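## Task

Place the red earphones inside the small chest's lowest drawer and the white earphones inside its middle drawer, then make sure all drawers are closed and the chest is still standing upright.

## Robot and tools

Robot: two arms, left_arm and right_arm, each ending in a parallel two-finger gripper. Fingers point along the gripper's +z axis and separate along its y axis. end_effector_position is the spot between the pads, roughly 1 cm short of the fingertips. Four cameras: cam_high and cam_low sit on a fixed beam behind the arms; cam_left_wrist and cam_right_wrist ride on the wrists. All images are 896x504.

Frames. The scene frame has its origin at table height, centred between the two nominal bases, a little behind the near table edge; +z is up, +x points out over the table, and left_arm is on the +y side (arm names do not match image left/right). Calibrated bases: left_arm at (-0.002, +0.311, +0.011) m, right_arm at (+0.008, -0.270, +0.010) m, both nearly unrotated. Every hand pose, velocity, target and offset for an arm is expressed in that arm's own base frame; fixed cameras and the table use the scene frame. Reported positions and orientations may be off by a few centimetres, more at long reach.

Row format (shared by execute_actions and move). One row is 14 numbers, each in [-1, 1]: left_arm dx, dy, dz, rx, ry, rz, opening, then right_arm dx, dy, dz, rx, ry, rz, opening. Always send all 14, even when one arm stays put. The six pose numbers are an offset, not a pose: they are measured from that arm's Hand target at the start of the action or move, along that arm's base axes. Scale: 1.0 equals 0.6 m for dx/dy/dz and 180 degrees for the rotation; rx, ry, rz form one rotation vector, turned about the Hand target position. A translation longer than 1.0 gets shortened along its direction. Opening is absolute: +1 fully open (0.094 m), -1 closed. Sending zeros for the six pose numbers re-requests the current Hand target; since 0 for opening means half open, resend the gripper's present opening to keep it unchanged.

execute_actions(actions, cameras): actions is a list of actions; each action is a table of up to 15 rows, one per 1/30 s step, and a short table repeats its last row to fill 15 steps. All rows in one action are offsets from the same start pose, not chained; but each new action starts from the updated Hand target, so repeating an offset keeps moving. An empty actions list returns the full state plus all camera images. cameras: list of names, ["all"], or []; an unknown name invalidates the call.

move(target, speed, blend, opening_speed, grip_force, blocking, cameras): straight-line paths toward target, either one 14-number row or a list of up to 15 rows, every row an offset from the same starting Hand targets. speed is m/s, 0.002 to 2.9 (default 0.25), one value or one per row; rotation is capped at twice that in rad/s. blend (m) rounds corners in a list; 0 stops at each. opening_speed is the opening change per second on the -1..+1 scale, at least 0.2; use it to close gently on fragile items. grip_force is newtons per finger pad, 10 to 50 (50 = full), one value or one per arm; it persists, and low force closes slowly. blocking=false returns after about 0.5 s while the move keeps running. A move lasts at most 10 s, does not avoid obstacles or the other arm, and the gripper lags and overshoots more when fast or when the arm is stretched. Its result adds a move: line: done (within 10 mm and 2 degrees), off_target, moving, held (a check blocked steps or the clearance check stopped it), or fault; limits=paced means the pose was clipped.

wait(seconds 0 to 10) lets time pass holding commands; stop brakes a running move. zoom_image(camera, region [x0, y0, x1, y1] in pixels, at most 504x504) enlarges part of the latest image of cam_high, cam_low, cam_left_wrist or cam_right_wrist. finished_scene(scene) ends the current scene for good and moves on; pass the current scene's number.

Results. Hand target is the last commanded pose after clipping; the gripper often rests short of it, and looking or waiting won't fix that, so send the remaining distance as an offset. Commanded orientation is clipped to within 40 degrees of the measured one each step. grip_measured uses the opening scale; it reads up to about 2.5 mm wide when empty and a little narrower than a firmly gripped object. grip_effort_nm is motor effort (negative closing) and is not a pad force. Joint torques include the arm's weight; joints 1-3 wrap at ±28 N m. Joint velocities may be shown as within noise. Joint limits (rad): waist -2.618 to 3.054, shoulder 0 to 3.142, elbow 0 to 3.142 (straight at 2.901), wrist pitch and yaw -1.571 to 1.571, wrist roll -2.094 to 2.094.

Cautions. Check pose and tilt after each move, as friction and weight leave grippers low, short or twisted, and tiny moves may go sideways. An arm blocked by something keeps pushing until you command it back past its gripper. Avoid paths near an arm's own base. Do not let the grippers, wrist cameras or arms collide or squeeze each other, and avoid the bar, plate and rail near the bases (up to about 3 cm above the table). Move slowly when touching things; strike nothing hard, never drop or throw parts, and release items only when still. Nothing may end up off the table, and the chest must not tip. Loose objects may occasionally get nudged. Long stretched holds or pushing at unreachable poses heat motors: a MOTOR HOT line appears at 75 °C, at 90 °C the arm folds and goes idle, and at 100 °C it goes limp.

Each tool is called by a JSON object that holds its "api" and its "payload".

## Session

{"api": "execute_actions", "payload": {"actions": []}}

Scene clock: 0.00 s.
left_arm: end_effector_position=(+0.3963, -0.0049, +0.0842) grip_measured=+1.000 grip_effort_nm=n/a end_effector_quat_wxyz=(+0.575, -0.009, +0.816, +0.055) | right_arm: end_effector_position=(+0.4028, -0.0280, +0.0977) grip_measured=+1.000 grip_effort_nm=n/a end_effector_quat_wxyz=(+0.583, +0.086, +0.807, -0.034)
Joint positions: left_arm=[-0.095 1.591 0.365 0.879 -0.19 0.016 0.094] | right_arm=[-0.004 1.559 0.4 0.831 0.152 0.099 0.094]
Joint velocities: within noise
Joint torques (N m): no reading
Motor temperatures (°C): left_arm=[24 26 34 31 26 29 26] | right_arm=[25 33 32 32 28 26 25]
Heat: left arm: 34 °C; right arm: 33 °C.
Hand target: left_arm +0.4000, -0.0062, +0.0931; +0.586, -0.010, +0.809, +0.053 | right_arm +0.4065, -0.0286, +0.1073; +0.594, +0.087, +0.799, -0.034
Tool commands: left_gripper/opening=+1.0 right_gripper/opening=+1.0

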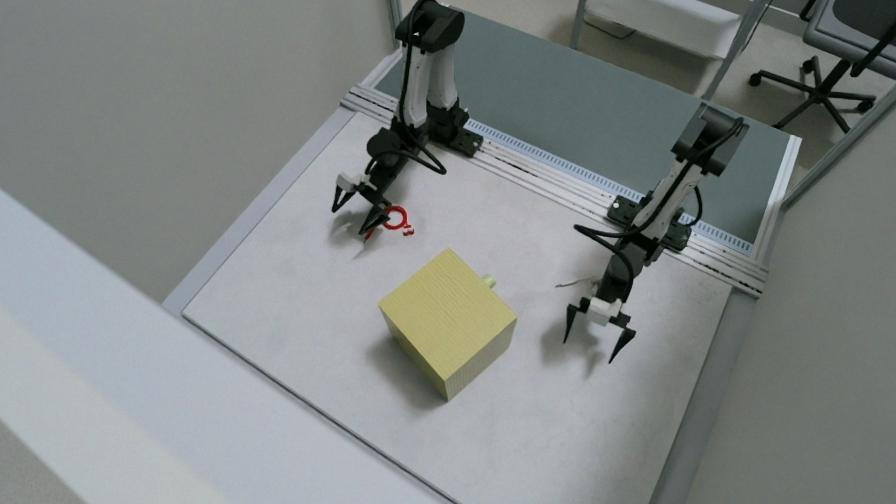

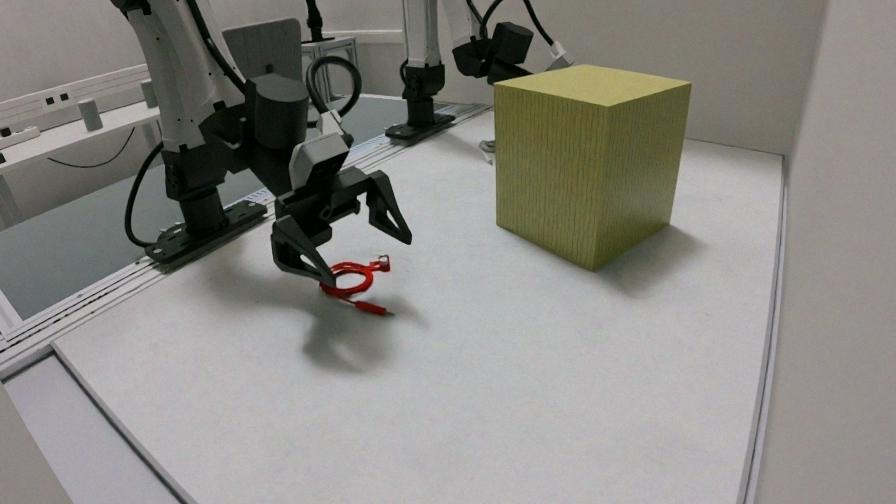

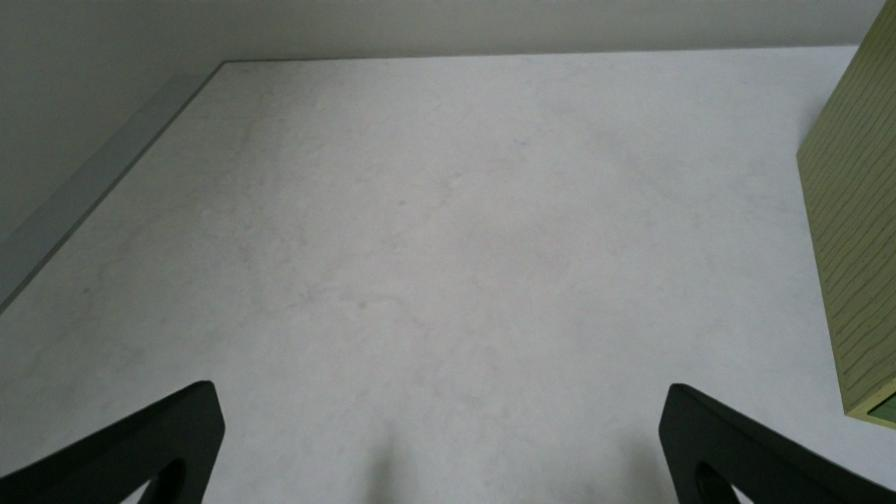

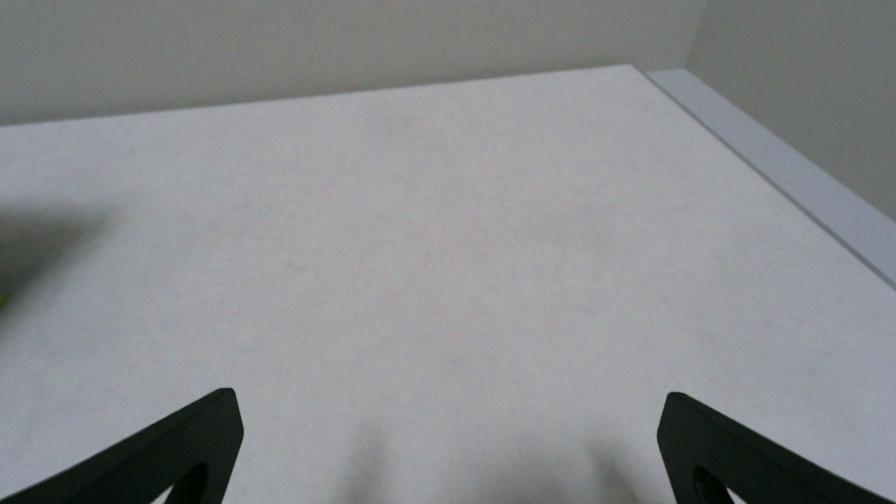

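{"api": "zoom_image", "payload": {"camera": "cam_high", "region": [320, 180, 540, 304]}}

{"api": "zoom_image", "payload": {"camera": "cam_high", "region": [500, 230, 720, 354]}}

{"api": "zoom_image", "payload": {"camera": "cam_low", "region": [240, 120, 520, 380]}}

Scaled by 2.291 from the camera's 896x504 image, which has a finer 1280x720 frame.

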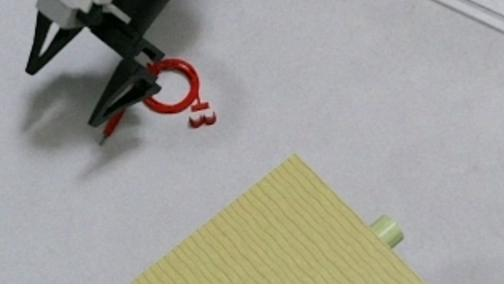

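Scaled by 2.291 from the camera's 896x504 image, which has a finer 1280x720 frame.

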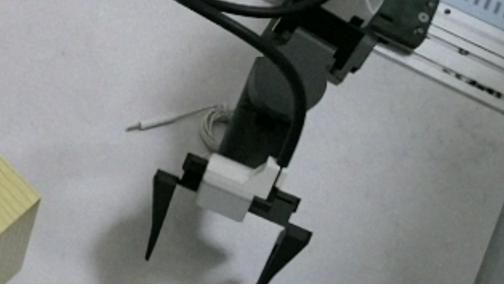

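Scaled by 1.800 from the camera's 896x504 image, which has a finer 1280x720 frame.

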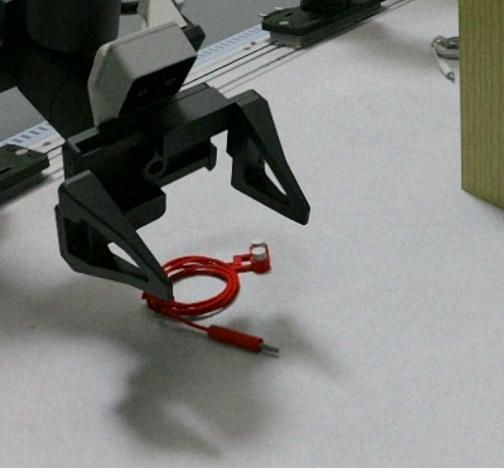

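{"api": "move", "payload": {"target": [-0.22, -0.3447, 0.0782, -0.0317, -0.0696, -0.1244, 1, -0.1725, 0.0693, 0.0687, 0.0232, 0.4056, 0.0594, 1], "speed": 0.4, "cameras": ["all"]}}

Scene clock: 143.67 s.
left_arm: end_effector_position=(+0.2669, -0.2083, +0.1305) grip_measured=+1.000 grip_effort_nm=0.01 end_effector_quat_wxyz=(+0.658, +0.121, +0.738, -0.092) | right_arm: end_effector_position=(+0.2966, +0.0090, +0.1414) grip_measured=+1.000 grip_effort_nm=0.00 end_effector_quat_wxyz=(-0.011, +0.008, +1.000, -0.006)
Joint positions: left_arm=[-0.995 1.405 0.171 1.081 -0.688 -0.074 0.094] | right_arm=[0.036 1.686 1.5 -1.407 0.01 0.053 0.094]
Joint torques (N m): left_arm=[-0.43 -2.5 6.48 2.29 -0.04 0.16] | right_arm=[0.53 -5.26 8.68 0.16 0.02 -0.16]
Motor temperatures (°C): left_arm=[24 29 36 43 25 28 25] | right_arm=[25 35 39 47 27 26 25]
Heat: left arm: 43 °C; right arm: 47 °C.
Hand target: left_arm +0.2680, -0.2130, +0.1400; +0.668, +0.113, +0.728, -0.103 | right_arm +0.3031, +0.0129, +0.1485; +0.000, +0.000, +1.000, +0.000
Off the commanded pose: left_arm 0.011 m, 2 deg | right_arm 0.010 m, 2 deg.
move: off_target (left_arm)

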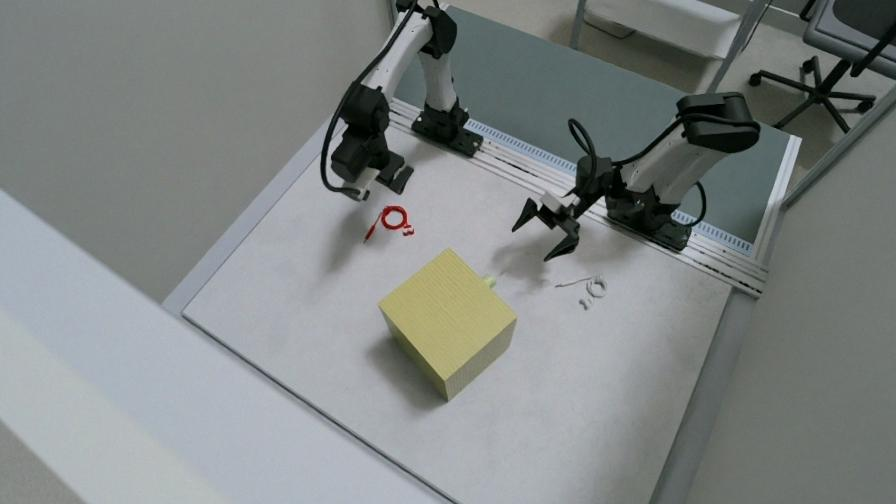

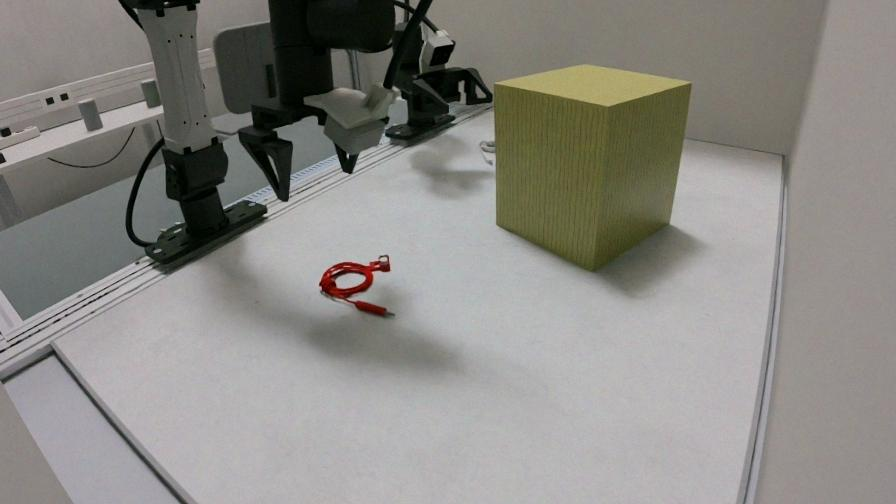

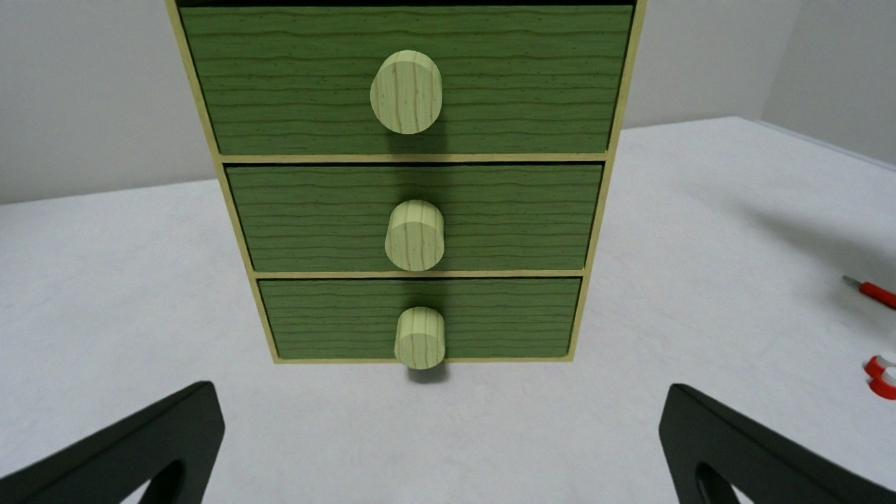

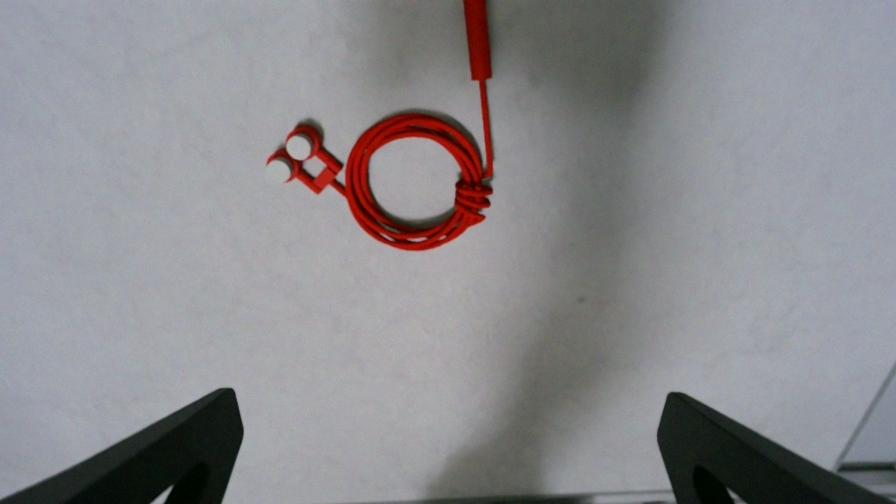

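{"api": "move", "payload": {"target": [0.1525, -0.0083, -0.1723, 0.017, 0.0532, -0.0057, 1, 0.0048, -0.0298, -0.1692, 0, 0, 0, 1], "speed": 0.25, "cameras": ["cam_left_wrist", "cam_right_wrist", "cam_high"]}}

Scene clock: 250.20 s.
left_arm: end_effector_position=(+0.3512, -0.2100, +0.0208) grip_measured=+1.000 grip_effort_nm=0.01 end_effector_quat_wxyz=(+0.576, +0.139, +0.802, -0.077) | right_arm: end_effector_position=(+0.3025, -0.0045, +0.0478) grip_measured=+1.000 grip_effort_nm=0.01 end_effector_quat_wxyz=(-0.007, +0.002, +1.000, -0.005)
Joint positions: left_arm=[-0.691 2.025 0.4 1.271 -0.365 -0.092 0.094] | right_arm=[-0.009 1.746 1.192 -1.031 0.01 -0.006 0.094]
Joint torques (N m): left_arm=[0.65 -5.56 4.74 2.65 0.11 0.04] | right_arm=[-0.81 -5.65 5.52 0.37 0.05 -0.18]
Motor temperatures (°C): left_arm=[24 26 38 48 25 28 25] | right_arm=[25 36 46 34 27 26 25]
Heat: left arm: 48 °C; right arm: 46 °C.
Hand target: left_arm +0.3594, -0.2180, +0.0365; +0.600, +0.128, +0.783, -0.099 | right_arm +0.3059, -0.0050, +0.0470; +0.000, +0.000, +1.000, +0.000
Off the commanded pose: left_arm 0.020 m, 4 deg | right_arm 0.004 m, 1 deg.
move: off_target (left_arm)
Images, in order (width x height): cam_high 896x504, cam_left_wrist 896x504, cam_right_wrist 896x504.

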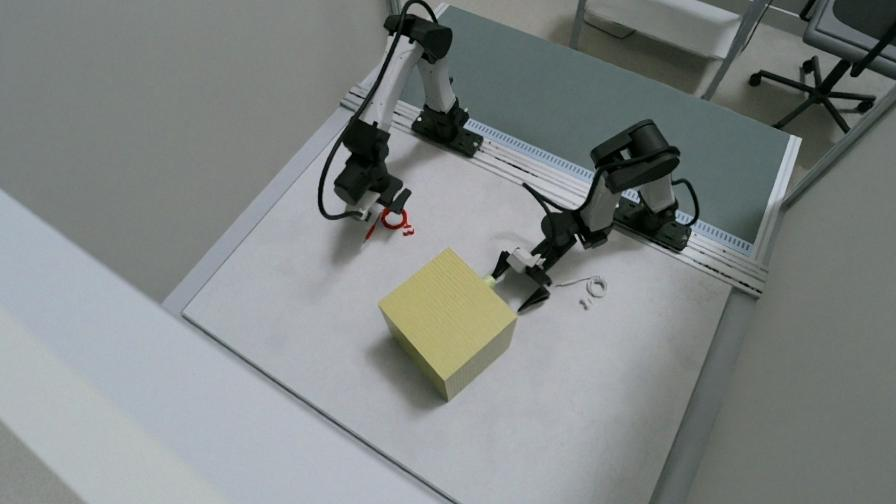

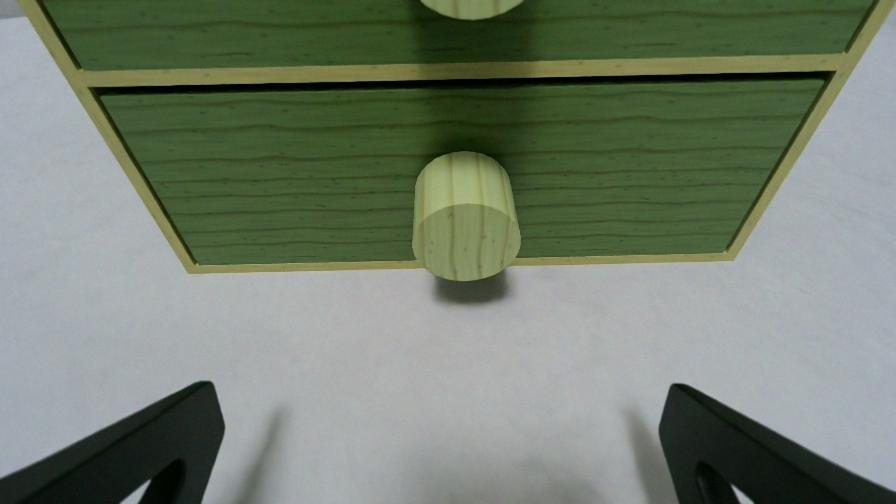

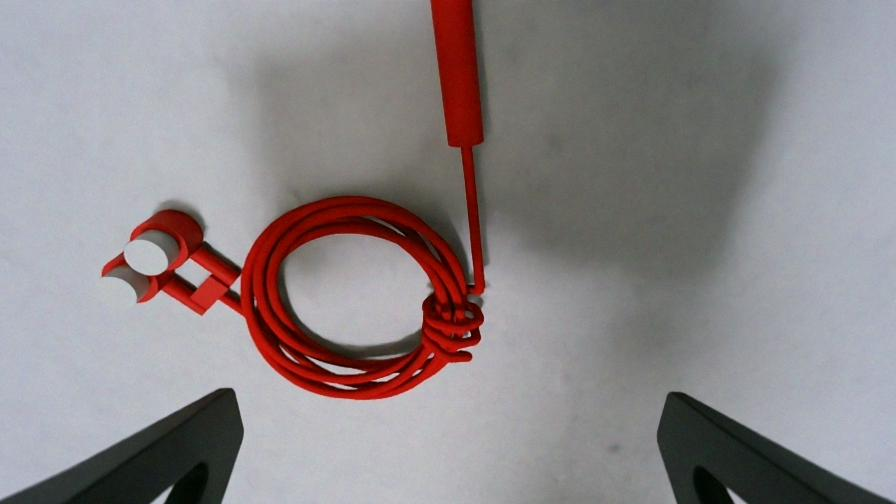

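{"api": "move", "payload": {"target": [[0.0468, -0.0201, -0.0001, -0.0035, -0.0105, -0.0028, 1, -0.0248, -0.005, 0, 0, 0, 0, 0.02], [0.0935, -0.0402, -0.0002, -0.007, -0.021, -0.0056, 1, -0.0248, -0.005, -0.0783, 0, 0, 0, 0.02]], "speed": 0.12, "blend": [0.01, 0], "cameras": ["cam_left_wrist", "cam_right_wrist"]}}

Scene clock: 300.00 s.
left_arm: end_effector_position=(+0.4080, -0.2353, +0.0201) grip_measured=+1.000 grip_effort_nm=0.01 end_effector_quat_wxyz=(+0.602, +0.135, +0.782, -0.093) | right_arm: end_effector_position=(+0.2867, -0.0061, +0.0063) grip_measured=+0.021 grip_effort_nm=-0.07 end_effector_quat_wxyz=(-0.008, +0.000, +1.000, -0.002)
Joint positions: left_arm=[-0.631 2.187 0.633 1.28 -0.297 -0.063 0.094] | right_arm=[-0.019 1.754 1.024 -0.856 0.004 -0.019 0.048]
Joint torques (N m): left_arm=[0.58 -6.93 5.27 2.68 0.18 0.18] | right_arm=[-0.83 -4.53 4.36 0.67 0.12 -0.16]
Motor temperatures (°C): left_arm=[24 29 35 58 25 28 25] | right_arm=[25 38 42 32 27 26 25]
Heat: left arm: 58 °C; right arm: 42 °C.
Hand target: left_arm +0.4156, -0.2421, +0.0365; +0.626, +0.132, +0.761, -0.108 | right_arm +0.2910, -0.0079, +0.0000; +0.000, +0.000, +1.000, +0.000
Off the commanded pose: left_arm 0.019 m, 4 deg | right_arm 0.008 m, 1 deg.
move: off_target (left_arm)
Images, in order (width x height): cam_left_wrist 896x504, cam_right_wrist 896x504.

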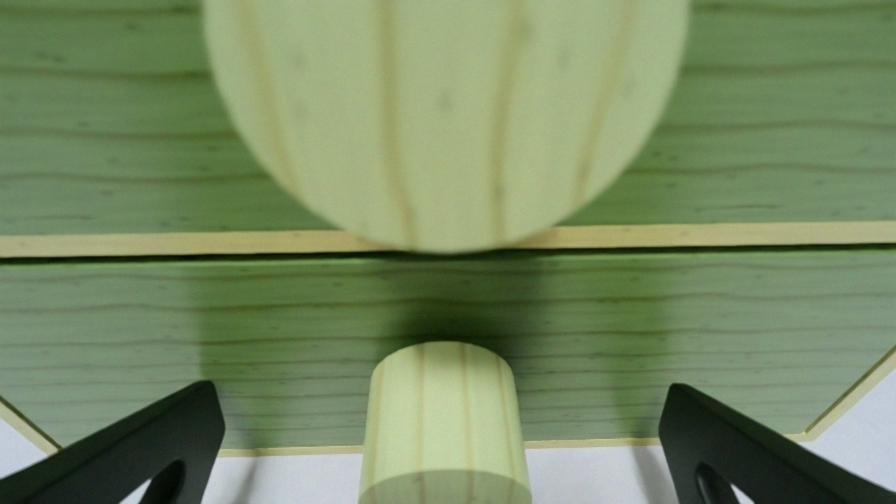

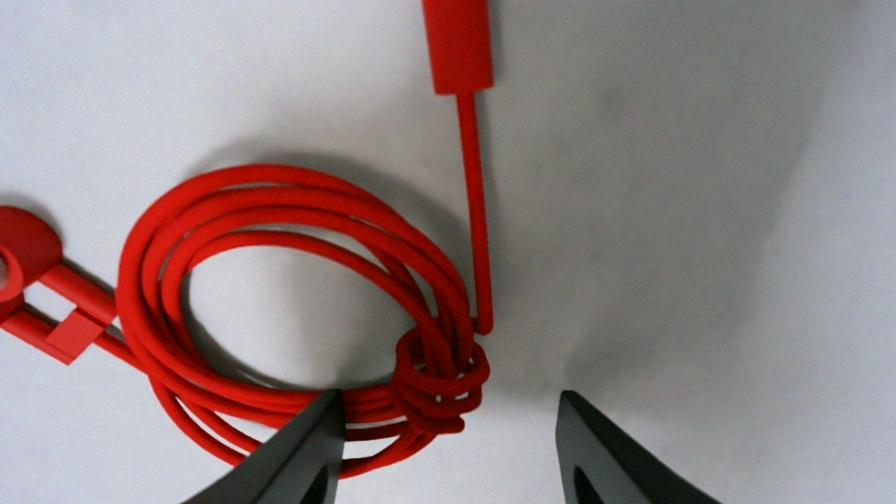

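{"api": "move", "payload": {"target": [[-0.0063, 0.0022, 0.0167, 0, 0, 0, 1, 0.03, 0.0017, 0.0333, 0, 0, 0, -0.1], [-0.0063, 0.0022, 0.0167, 0, 0, 0, 1, 0.03, 0.0017, -0.0067, 0, 0, 0, -0.1], [-0.0063, 0.0022, 0.0167, 0, 0, 0, -0.6, 0.03, 0.0017, -0.0067, 0, 0, 0, -1]], "speed": 0.15, "grip_force": [50, 25], "cameras": ["cam_left_wrist", "cam_right_wrist"]}}

Scene clock: 330.83 s.
left_arm: end_effector_position=(+0.4087, -0.2358, +0.0241) grip_measured=-0.400 grip_effort_nm=-1.02 end_effector_quat_wxyz=(+0.605, +0.134, +0.779, -0.094) | right_arm: end_effector_position=(+0.3111, -0.0030, +0.0038) grip_measured=-0.790 grip_effort_nm=-0.47 end_effector_quat_wxyz=(+0.005, +0.000, +1.000, +0.008)
Joint positions: left_arm=[-0.631 2.178 0.633 1.279 -0.297 -0.063 0.028] | right_arm=[-0.019 1.821 1.096 -0.836 -0.016 -0.019 0.01]
Joint torques (N m): left_arm=[0.32 -10.06 3.66 2.41 0.17 0.19] | right_arm=[-0.43 -4.67 3.97 0.53 0.31 -0.08]
Motor temperatures (°C): left_arm=[24 32 35 57 25 28 25] | right_arm=[25 35 40 32 26 26 25]
Heat: left arm: 57 °C; right arm: 40 °C.
Hand target: left_arm +0.4118, -0.2409, +0.0465; +0.626, +0.132, +0.761, -0.108 | right_arm +0.3091, -0.0069, -0.0040; +0.000, +0.000, +1.000, +0.000
Off the commanded pose: left_arm 0.023 m, 4 deg | right_arm 0.009 m, 1 deg.
grip_force (N): 50, 25
move: off_target (left_arm); target 3's new opening was sent with left_arm's hand 0.023 m and 4 deg from that target
Images, in order (width x height): cam_left_wrist 896x504, cam_right_wrist 896x504.

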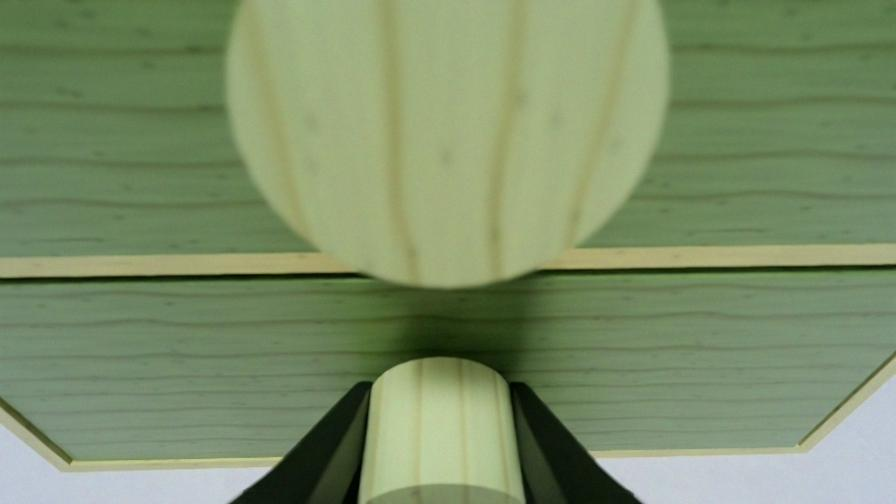

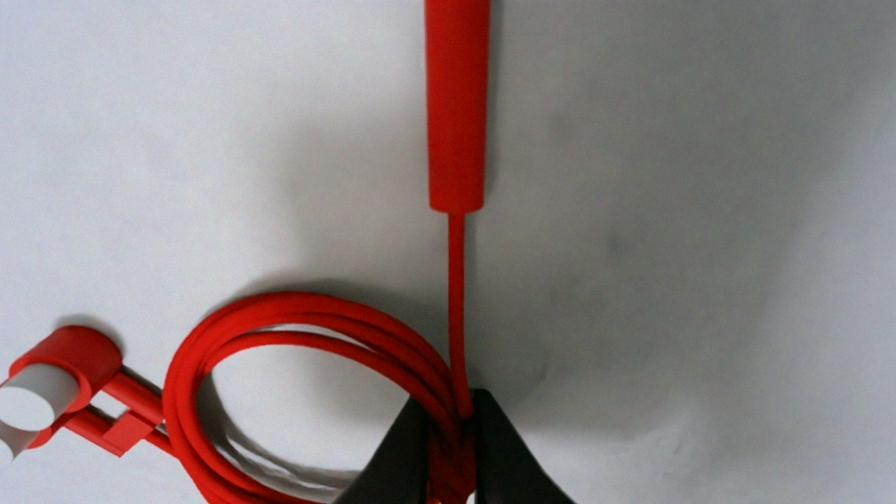

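{"api": "move", "payload": {"target": [[-0.1165, 0.0414, -0.0087, 0, 0, 0, -0.6, 0, 0, 0.1333, 0, 0, 0, -1], [-0.233, 0.0828, -0.0175, 0, 0, 0, -0.6, -0.0485, 0.2115, 0.34, 0, 0, -0.3333, -1]], "speed": [0.12, 0.28], "blend": [0.02, 0], "cameras": ["all"]}}

Scene clock: 422.60 s.
left_arm: end_effector_position=(+0.2746, -0.1896, +0.0183) grip_measured=-0.400 grip_effort_nm=-1.02 end_effector_quat_wxyz=(+0.575, +0.141, +0.803, -0.073) | right_arm: end_effector_position=(+0.2775, +0.1194, +0.1875) grip_measured=-0.797 grip_effort_nm=-0.56 end_effector_quat_wxyz=(+0.001, +0.497, +0.868, +0.009)
Joint positions: left_arm=[-0.876 1.977 0.13 1.453 -0.54 -0.163 0.028] | right_arm=[0.401 1.697 1.697 -1.555 -0.01 1.441 0.01]
Joint torques (N m): left_arm=[-0.47 -3.59 -1.31 3.3 -0.06 0.18] | right_arm=[0.25 -6.79 8.23 0.15 0.29 0.07]
Motor temperatures (°C): left_arm=[23 38 33 60 25 28 27] | right_arm=[24 36 38 30 26 26 26]
Heat: left arm: 60 °C; right arm: 38 °C.
Hand target: left_arm +0.2720, -0.1911, +0.0360; +0.626, +0.132, +0.761, -0.108 | right_arm +0.2800, +0.1200, +0.2000; +0.000, +0.500, +0.866, +0.000
Off the commanded pose: left_arm 0.018 m, 9 deg | right_arm 0.013 m, 1 deg.
joint sent to its limit (left arm) — joint 4 (wrist pitch), upper limit. The joint targets are off in orientation, not in position.
joint sent to its limit (right arm) — joint 4 (wrist pitch), lower limit. The joint targets are off in orientation, not in position.
grip_force (N): 50, 25
move: off_target (left_arm, right_arm)

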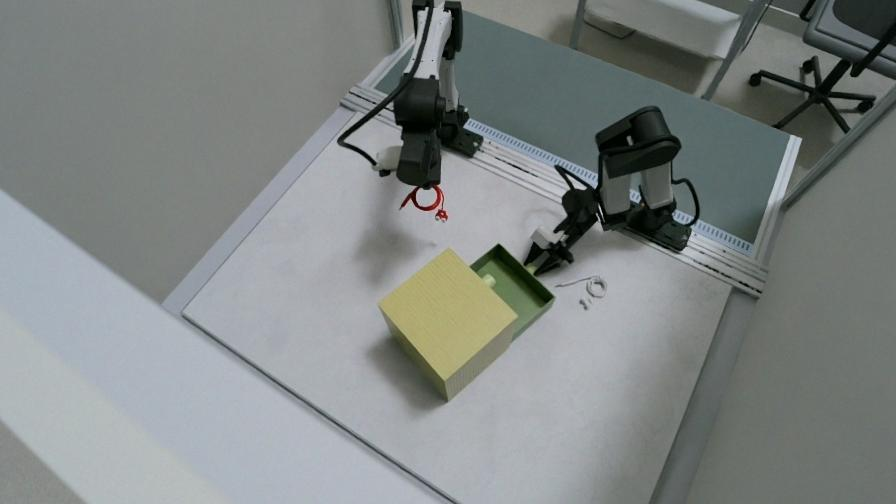

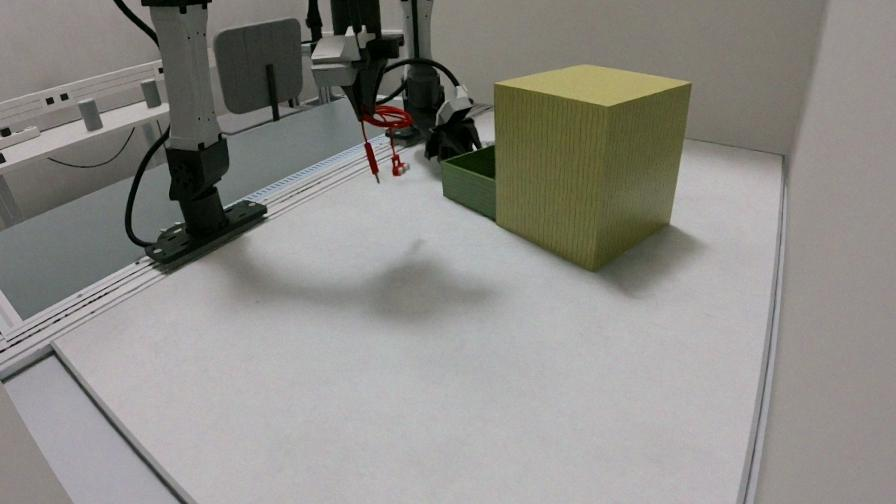

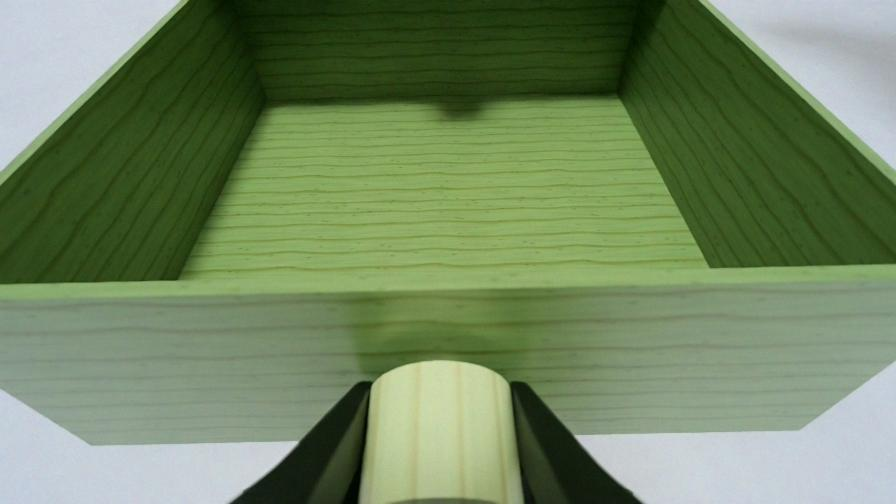

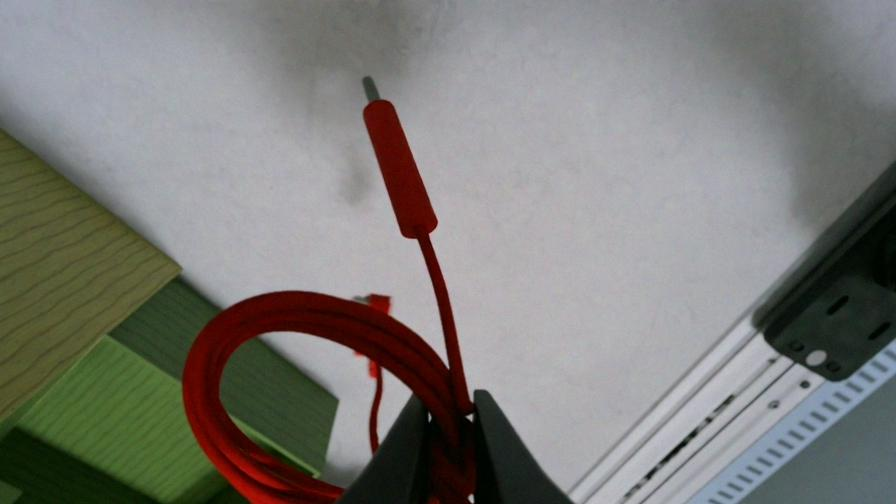

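{"api": "move", "payload": {"target": [[0, 0, 0, 0, 0, 0, 1, 0, 0, 0, 0, 0, 0, -1], [0, 0, 0.1733, 0, 0, 0, 1, 0.0333, 0.2083, 0, 0, 0, 0, -1], [-0.12, 0.2518, 0.1233, 0.0748, 0.4337, 0.0914, 1, 0.0717, 0.4167, 0, 0, 0, 0, -1]], "speed": [0.2, 0.2, 0.35], "blend": [0, 0.03, 0], "cameras": ["all"]}}

Scene clock: 441.73 s.
left_arm: end_effector_position=(+0.1950, -0.0386, +0.1025) grip_measured=+0.997 grip_effort_nm=0.15 end_effector_quat_wxyz=(-0.006, -0.002, +1.000, +0.006) | right_arm: end_effector_position=(+0.3202, +0.3669, +0.1927) grip_measured=-0.797 grip_effort_nm=-0.56 end_effector_quat_wxyz=(+0.024, +0.491, +0.860, +0.137)
Joint positions: left_arm=[-0.204 1.306 0.995 -1.274 -0.01 -0.208 0.094] | right_arm=[0.85 2.314 2.585 -1.563 -0.008 1.89 0.01]
Joint torques (N m): left_arm=[0.83 -2.85 9.13 0.3 0.19 0.23] | right_arm=[0.23 -9.05 7.94 0.74 0.31 0.07]
Motor temperatures (°C): left_arm=[23 34 33 66 25 28 27] | right_arm=[24 37 42 29 26 26 26]
Heat: left arm: 66 °C; right arm: 42 °C.
Hand target: left_arm +0.1999, -0.0401, +0.1100; +0.000, +0.000, +1.000, +0.000 | right_arm +0.3230, +0.3699, +0.2001; +0.000, +0.500, +0.866, +0.000
Off the commanded pose: left_arm 0.009 m, 1 deg | right_arm 0.008 m, 16 deg.
joint sent to its limit (right arm) — joint 4 (wrist pitch), lower limit. The joint targets are off in orientation, not in position.
grip_force (N): 50, 25
move: off_target (right_arm)

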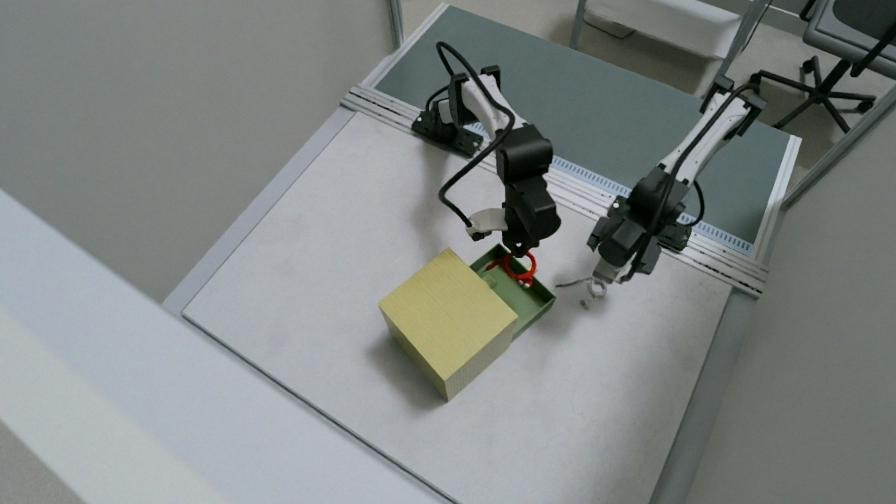

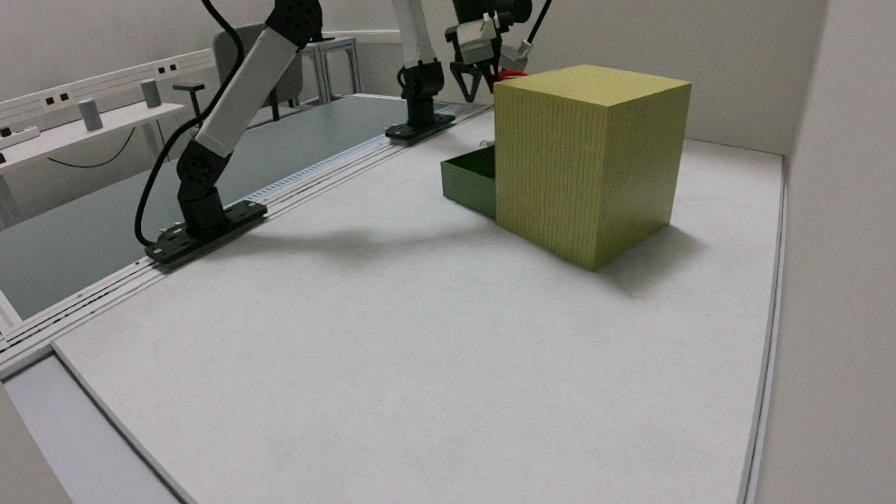

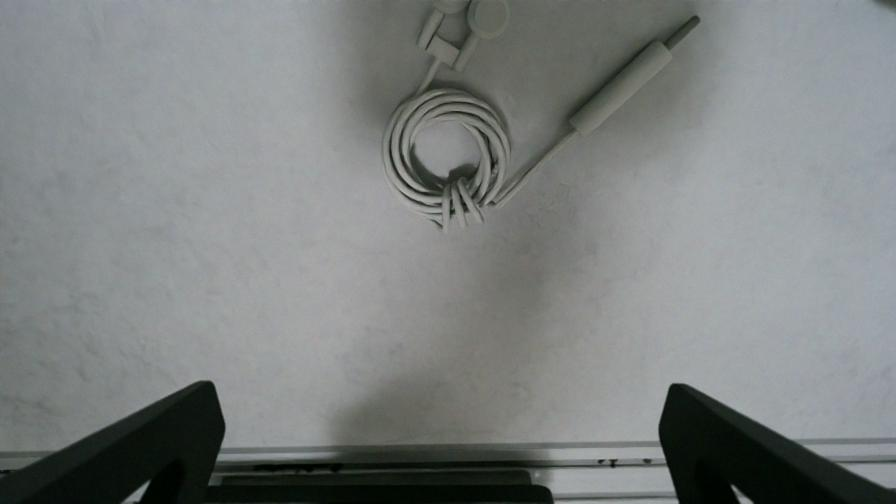

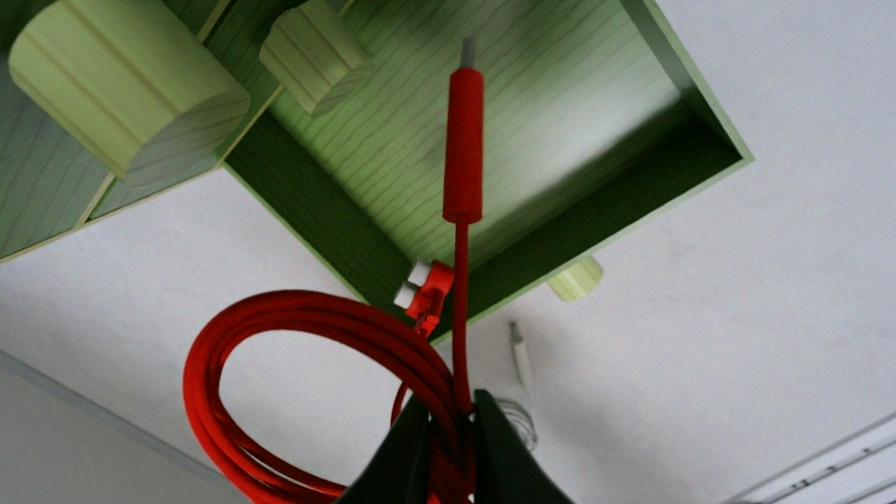

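{"api": "move", "payload": {"target": [[0.0685, 0.0335, -0.0967, 0, 0, 0, -0.36, 0.0045, -0.0068, -0.2668, 0, 0, 0, -1], [0.0685, 0.0335, -0.0967, 0, 0, 0, -0.36, 0.0045, -0.0068, -0.2668, 0, 0, 0, -0.36], [0.0685, 0.0335, -0.0967, 0, 0, 0, -0.36, 0.0045, -0.0068, -0.1668, 0, 0, 0, -0.36]], "speed": [0.15, 0.15, 0.08], "cameras": ["all"]}}

Scene clock: 463.83 s.
left_arm: end_effector_position=(+0.2389, -0.0194, +0.0541) grip_measured=-0.357 grip_effort_nm=-0.13 end_effector_quat_wxyz=(-0.003, -0.002, +1.000, +0.005) | right_arm: end_effector_position=(+0.3209, +0.3672, +0.0743) grip_measured=-0.362 grip_effort_nm=0.09 end_effector_quat_wxyz=(-0.001, +0.497, +0.868, +0.010)
Joint positions: left_arm=[-0.088 1.497 0.956 -1.038 -0.009 -0.093 0.03] | right_arm=[0.85 2.544 2.544 -1.553 -0.006 1.89 0.03]
Joint torques (N m): left_arm=[0.76 -4.18 5.57 0.58 0.18 0.24] | right_arm=[-0.72 -14.04 6.82 0.02 0.26 0.02]
Motor temperatures (°C): left_arm=[23 31 36 53 25 28 26] | right_arm=[24 41 44 29 26 26 26]
Heat: left arm: 53 °C; right arm: 44 °C.
Hand target: left_arm +0.2411, -0.0199, +0.0520; +0.001, +0.000, +1.000, +0.000 | right_arm +0.3257, +0.3659, +0.1000; +0.000, +0.500, +0.866, +0.000
Off the commanded pose: left_arm 0.003 m, 1 deg | right_arm 0.026 m, 1 deg.
joint sent to its limit (right arm) — joint 4 (wrist pitch), lower limit. The joint targets are off in orientation, not in position.
grip_force (N): 50, 25
move: off_target (right_arm); target 2's new opening was sent with right_arm's hand 0.013 m and 2 deg from that target

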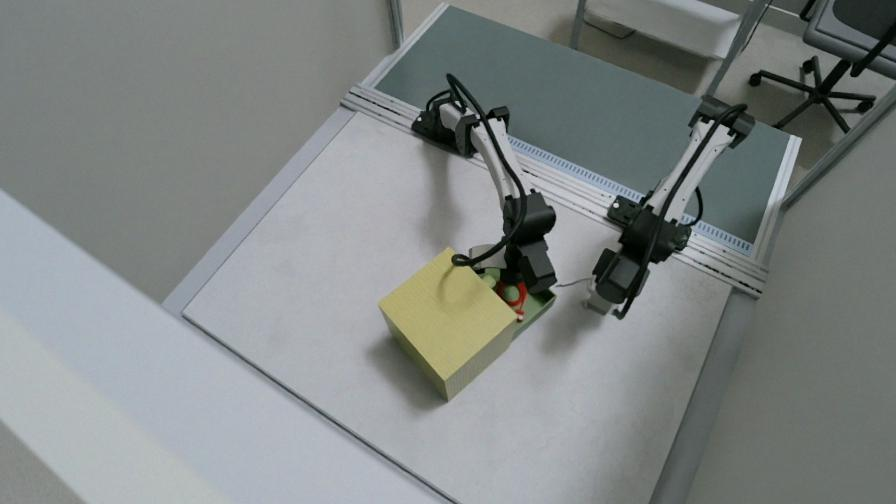

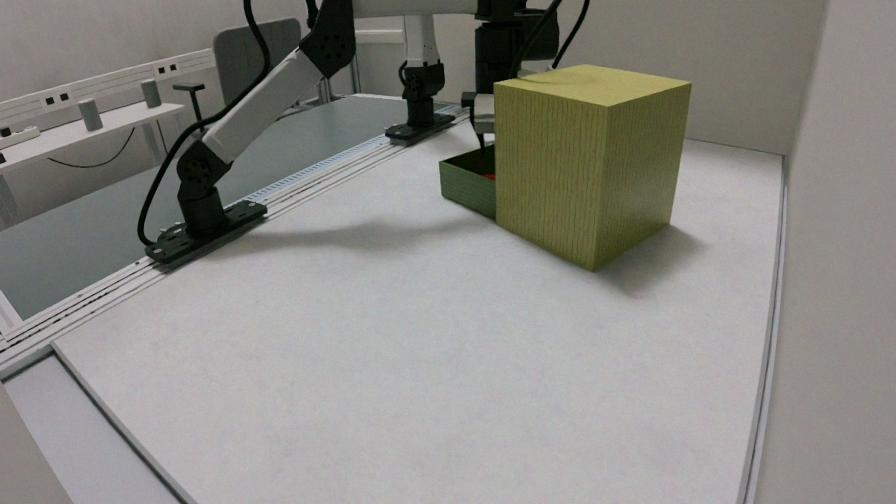

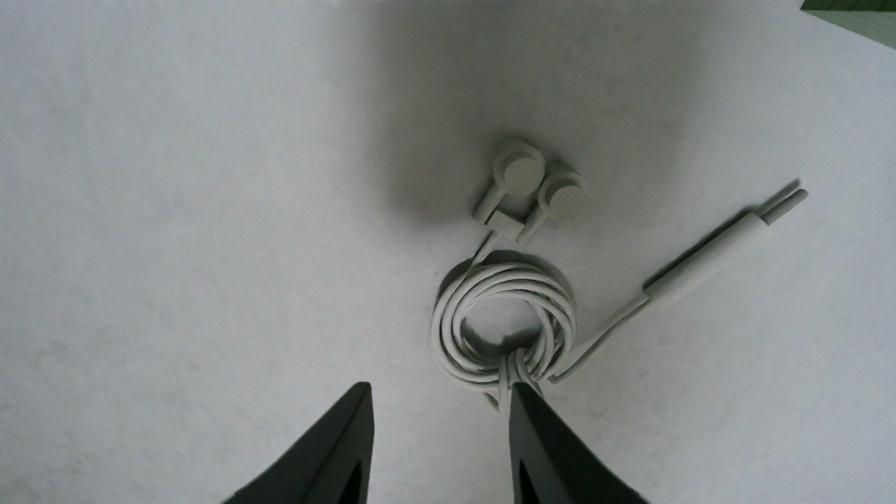

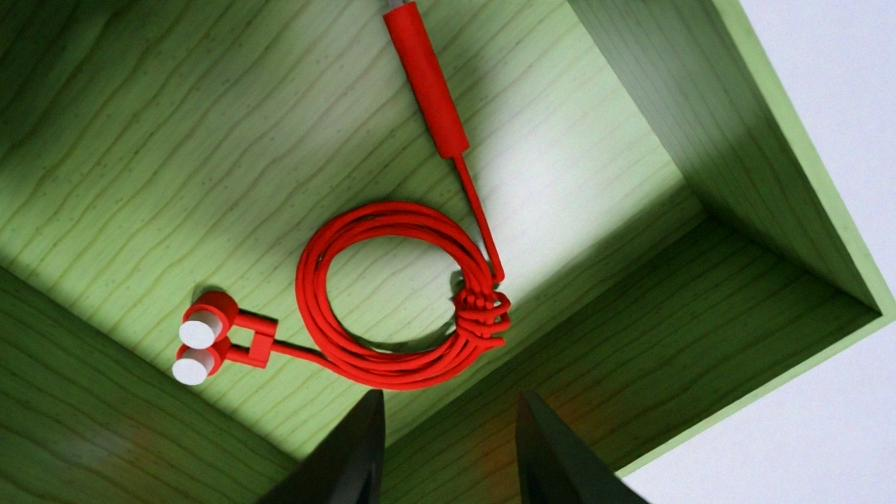

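{"api": "move", "payload": {"target": [[0, 0, 0.15, 0, 0, 0, 1, 0, 0, 0.2, 0, 0, 0, -0.36], [0.0322, -0.2768, 0.13, -0.0748, -0.4337, -0.0914, 1, -0.1262, -0.4432, 0.1667, 0, 0, 0, -0.36], [0.0355, -0.2802, -0.0267, -0.0748, -0.4337, -0.0914, 1, -0.1262, -0.4432, 0.1667, 0, 0, 0, -0.36], [0.3123, -0.3777, -0.0258, -0.0748, -0.4337, -0.0914, 1, -0.1262, -0.4432, 0.1667, 0, 0, 0, -0.36]], "speed": [0.25, 0.4, 0.15, 0.12], "blend": [0.02, 0.01, 0, 0], "grip_force": [50, 25], "cameras": ["cam_left_wrist", "cam_high"]}}

Scene clock: 530.53 s.
left_arm: end_effector_position=(+0.4211, -0.2395, +0.0297) grip_measured=+0.997 grip_effort_nm=0.15 end_effector_quat_wxyz=(+0.618, +0.128, +0.770, -0.097) | right_arm: end_effector_position=(+0.2511, +0.1031, +0.1955) grip_measured=-0.362 grip_effort_nm=0.09 end_effector_quat_wxyz=(+0.007, +0.502, +0.865, +0.013)
Joint positions: left_arm=[-0.621 2.204 0.68 1.296 -0.294 -0.059 0.094] | right_arm=[0.386 1.573 1.597 -1.565 -0.006 1.438 0.03]
Joint torques (N m): left_arm=[0.81 -7.13 6.48 2.15 0.32 0.22] | right_arm=[-0.62 -6.17 5.2 0.29 0.27 -0.15]
Motor temperatures (°C): left_arm=[23 30 35 46 25 28 25] | right_arm=[24 61 43 28 26 26 26]
Heat: left arm: 46 °C; right arm: 61 °C.
Hand target: left_arm +0.4285, -0.2466, +0.0364; +0.626, +0.132, +0.761, -0.108 | right_arm +0.2500, +0.0999, +0.2000; +0.000, +0.500, +0.866, +0.000
Off the commanded pose: left_arm 0.012 m, 2 deg | right_arm 0.006 m, 2 deg.
joint read past its limit (right arm) — joint 4 (wrist pitch), lower limit.
joint sent to its limit (right arm) — joint 4 (wrist pitch), lower limit. The joint targets are off in orientation, not in position.
grip_force (N): 50, 25
move: off_target (left_arm)
Images, in order (width x height): cam_high 896x504, cam_left_wrist 896x504.

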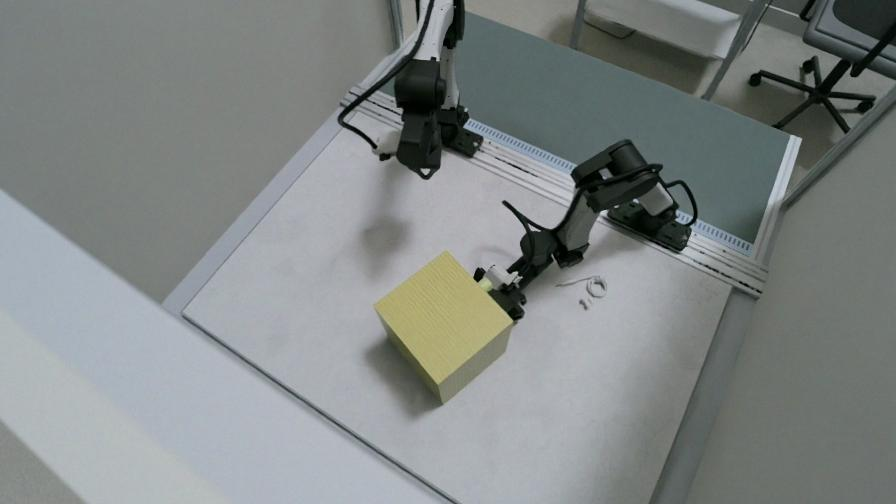

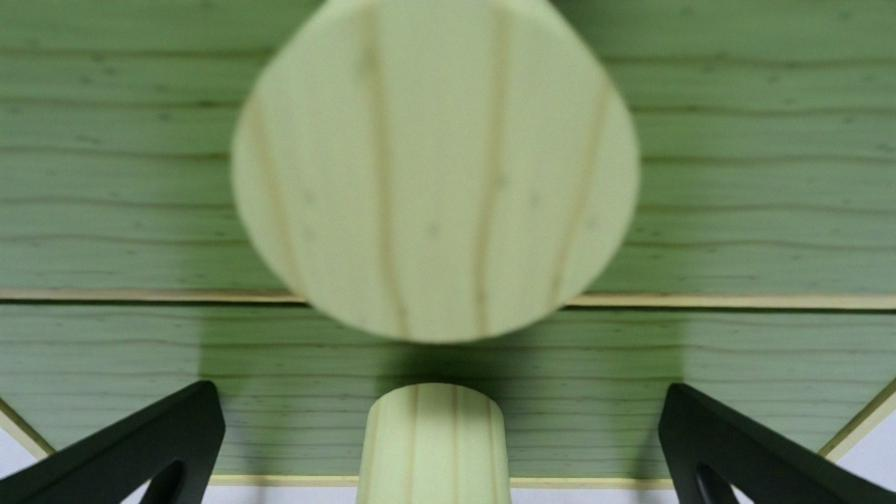

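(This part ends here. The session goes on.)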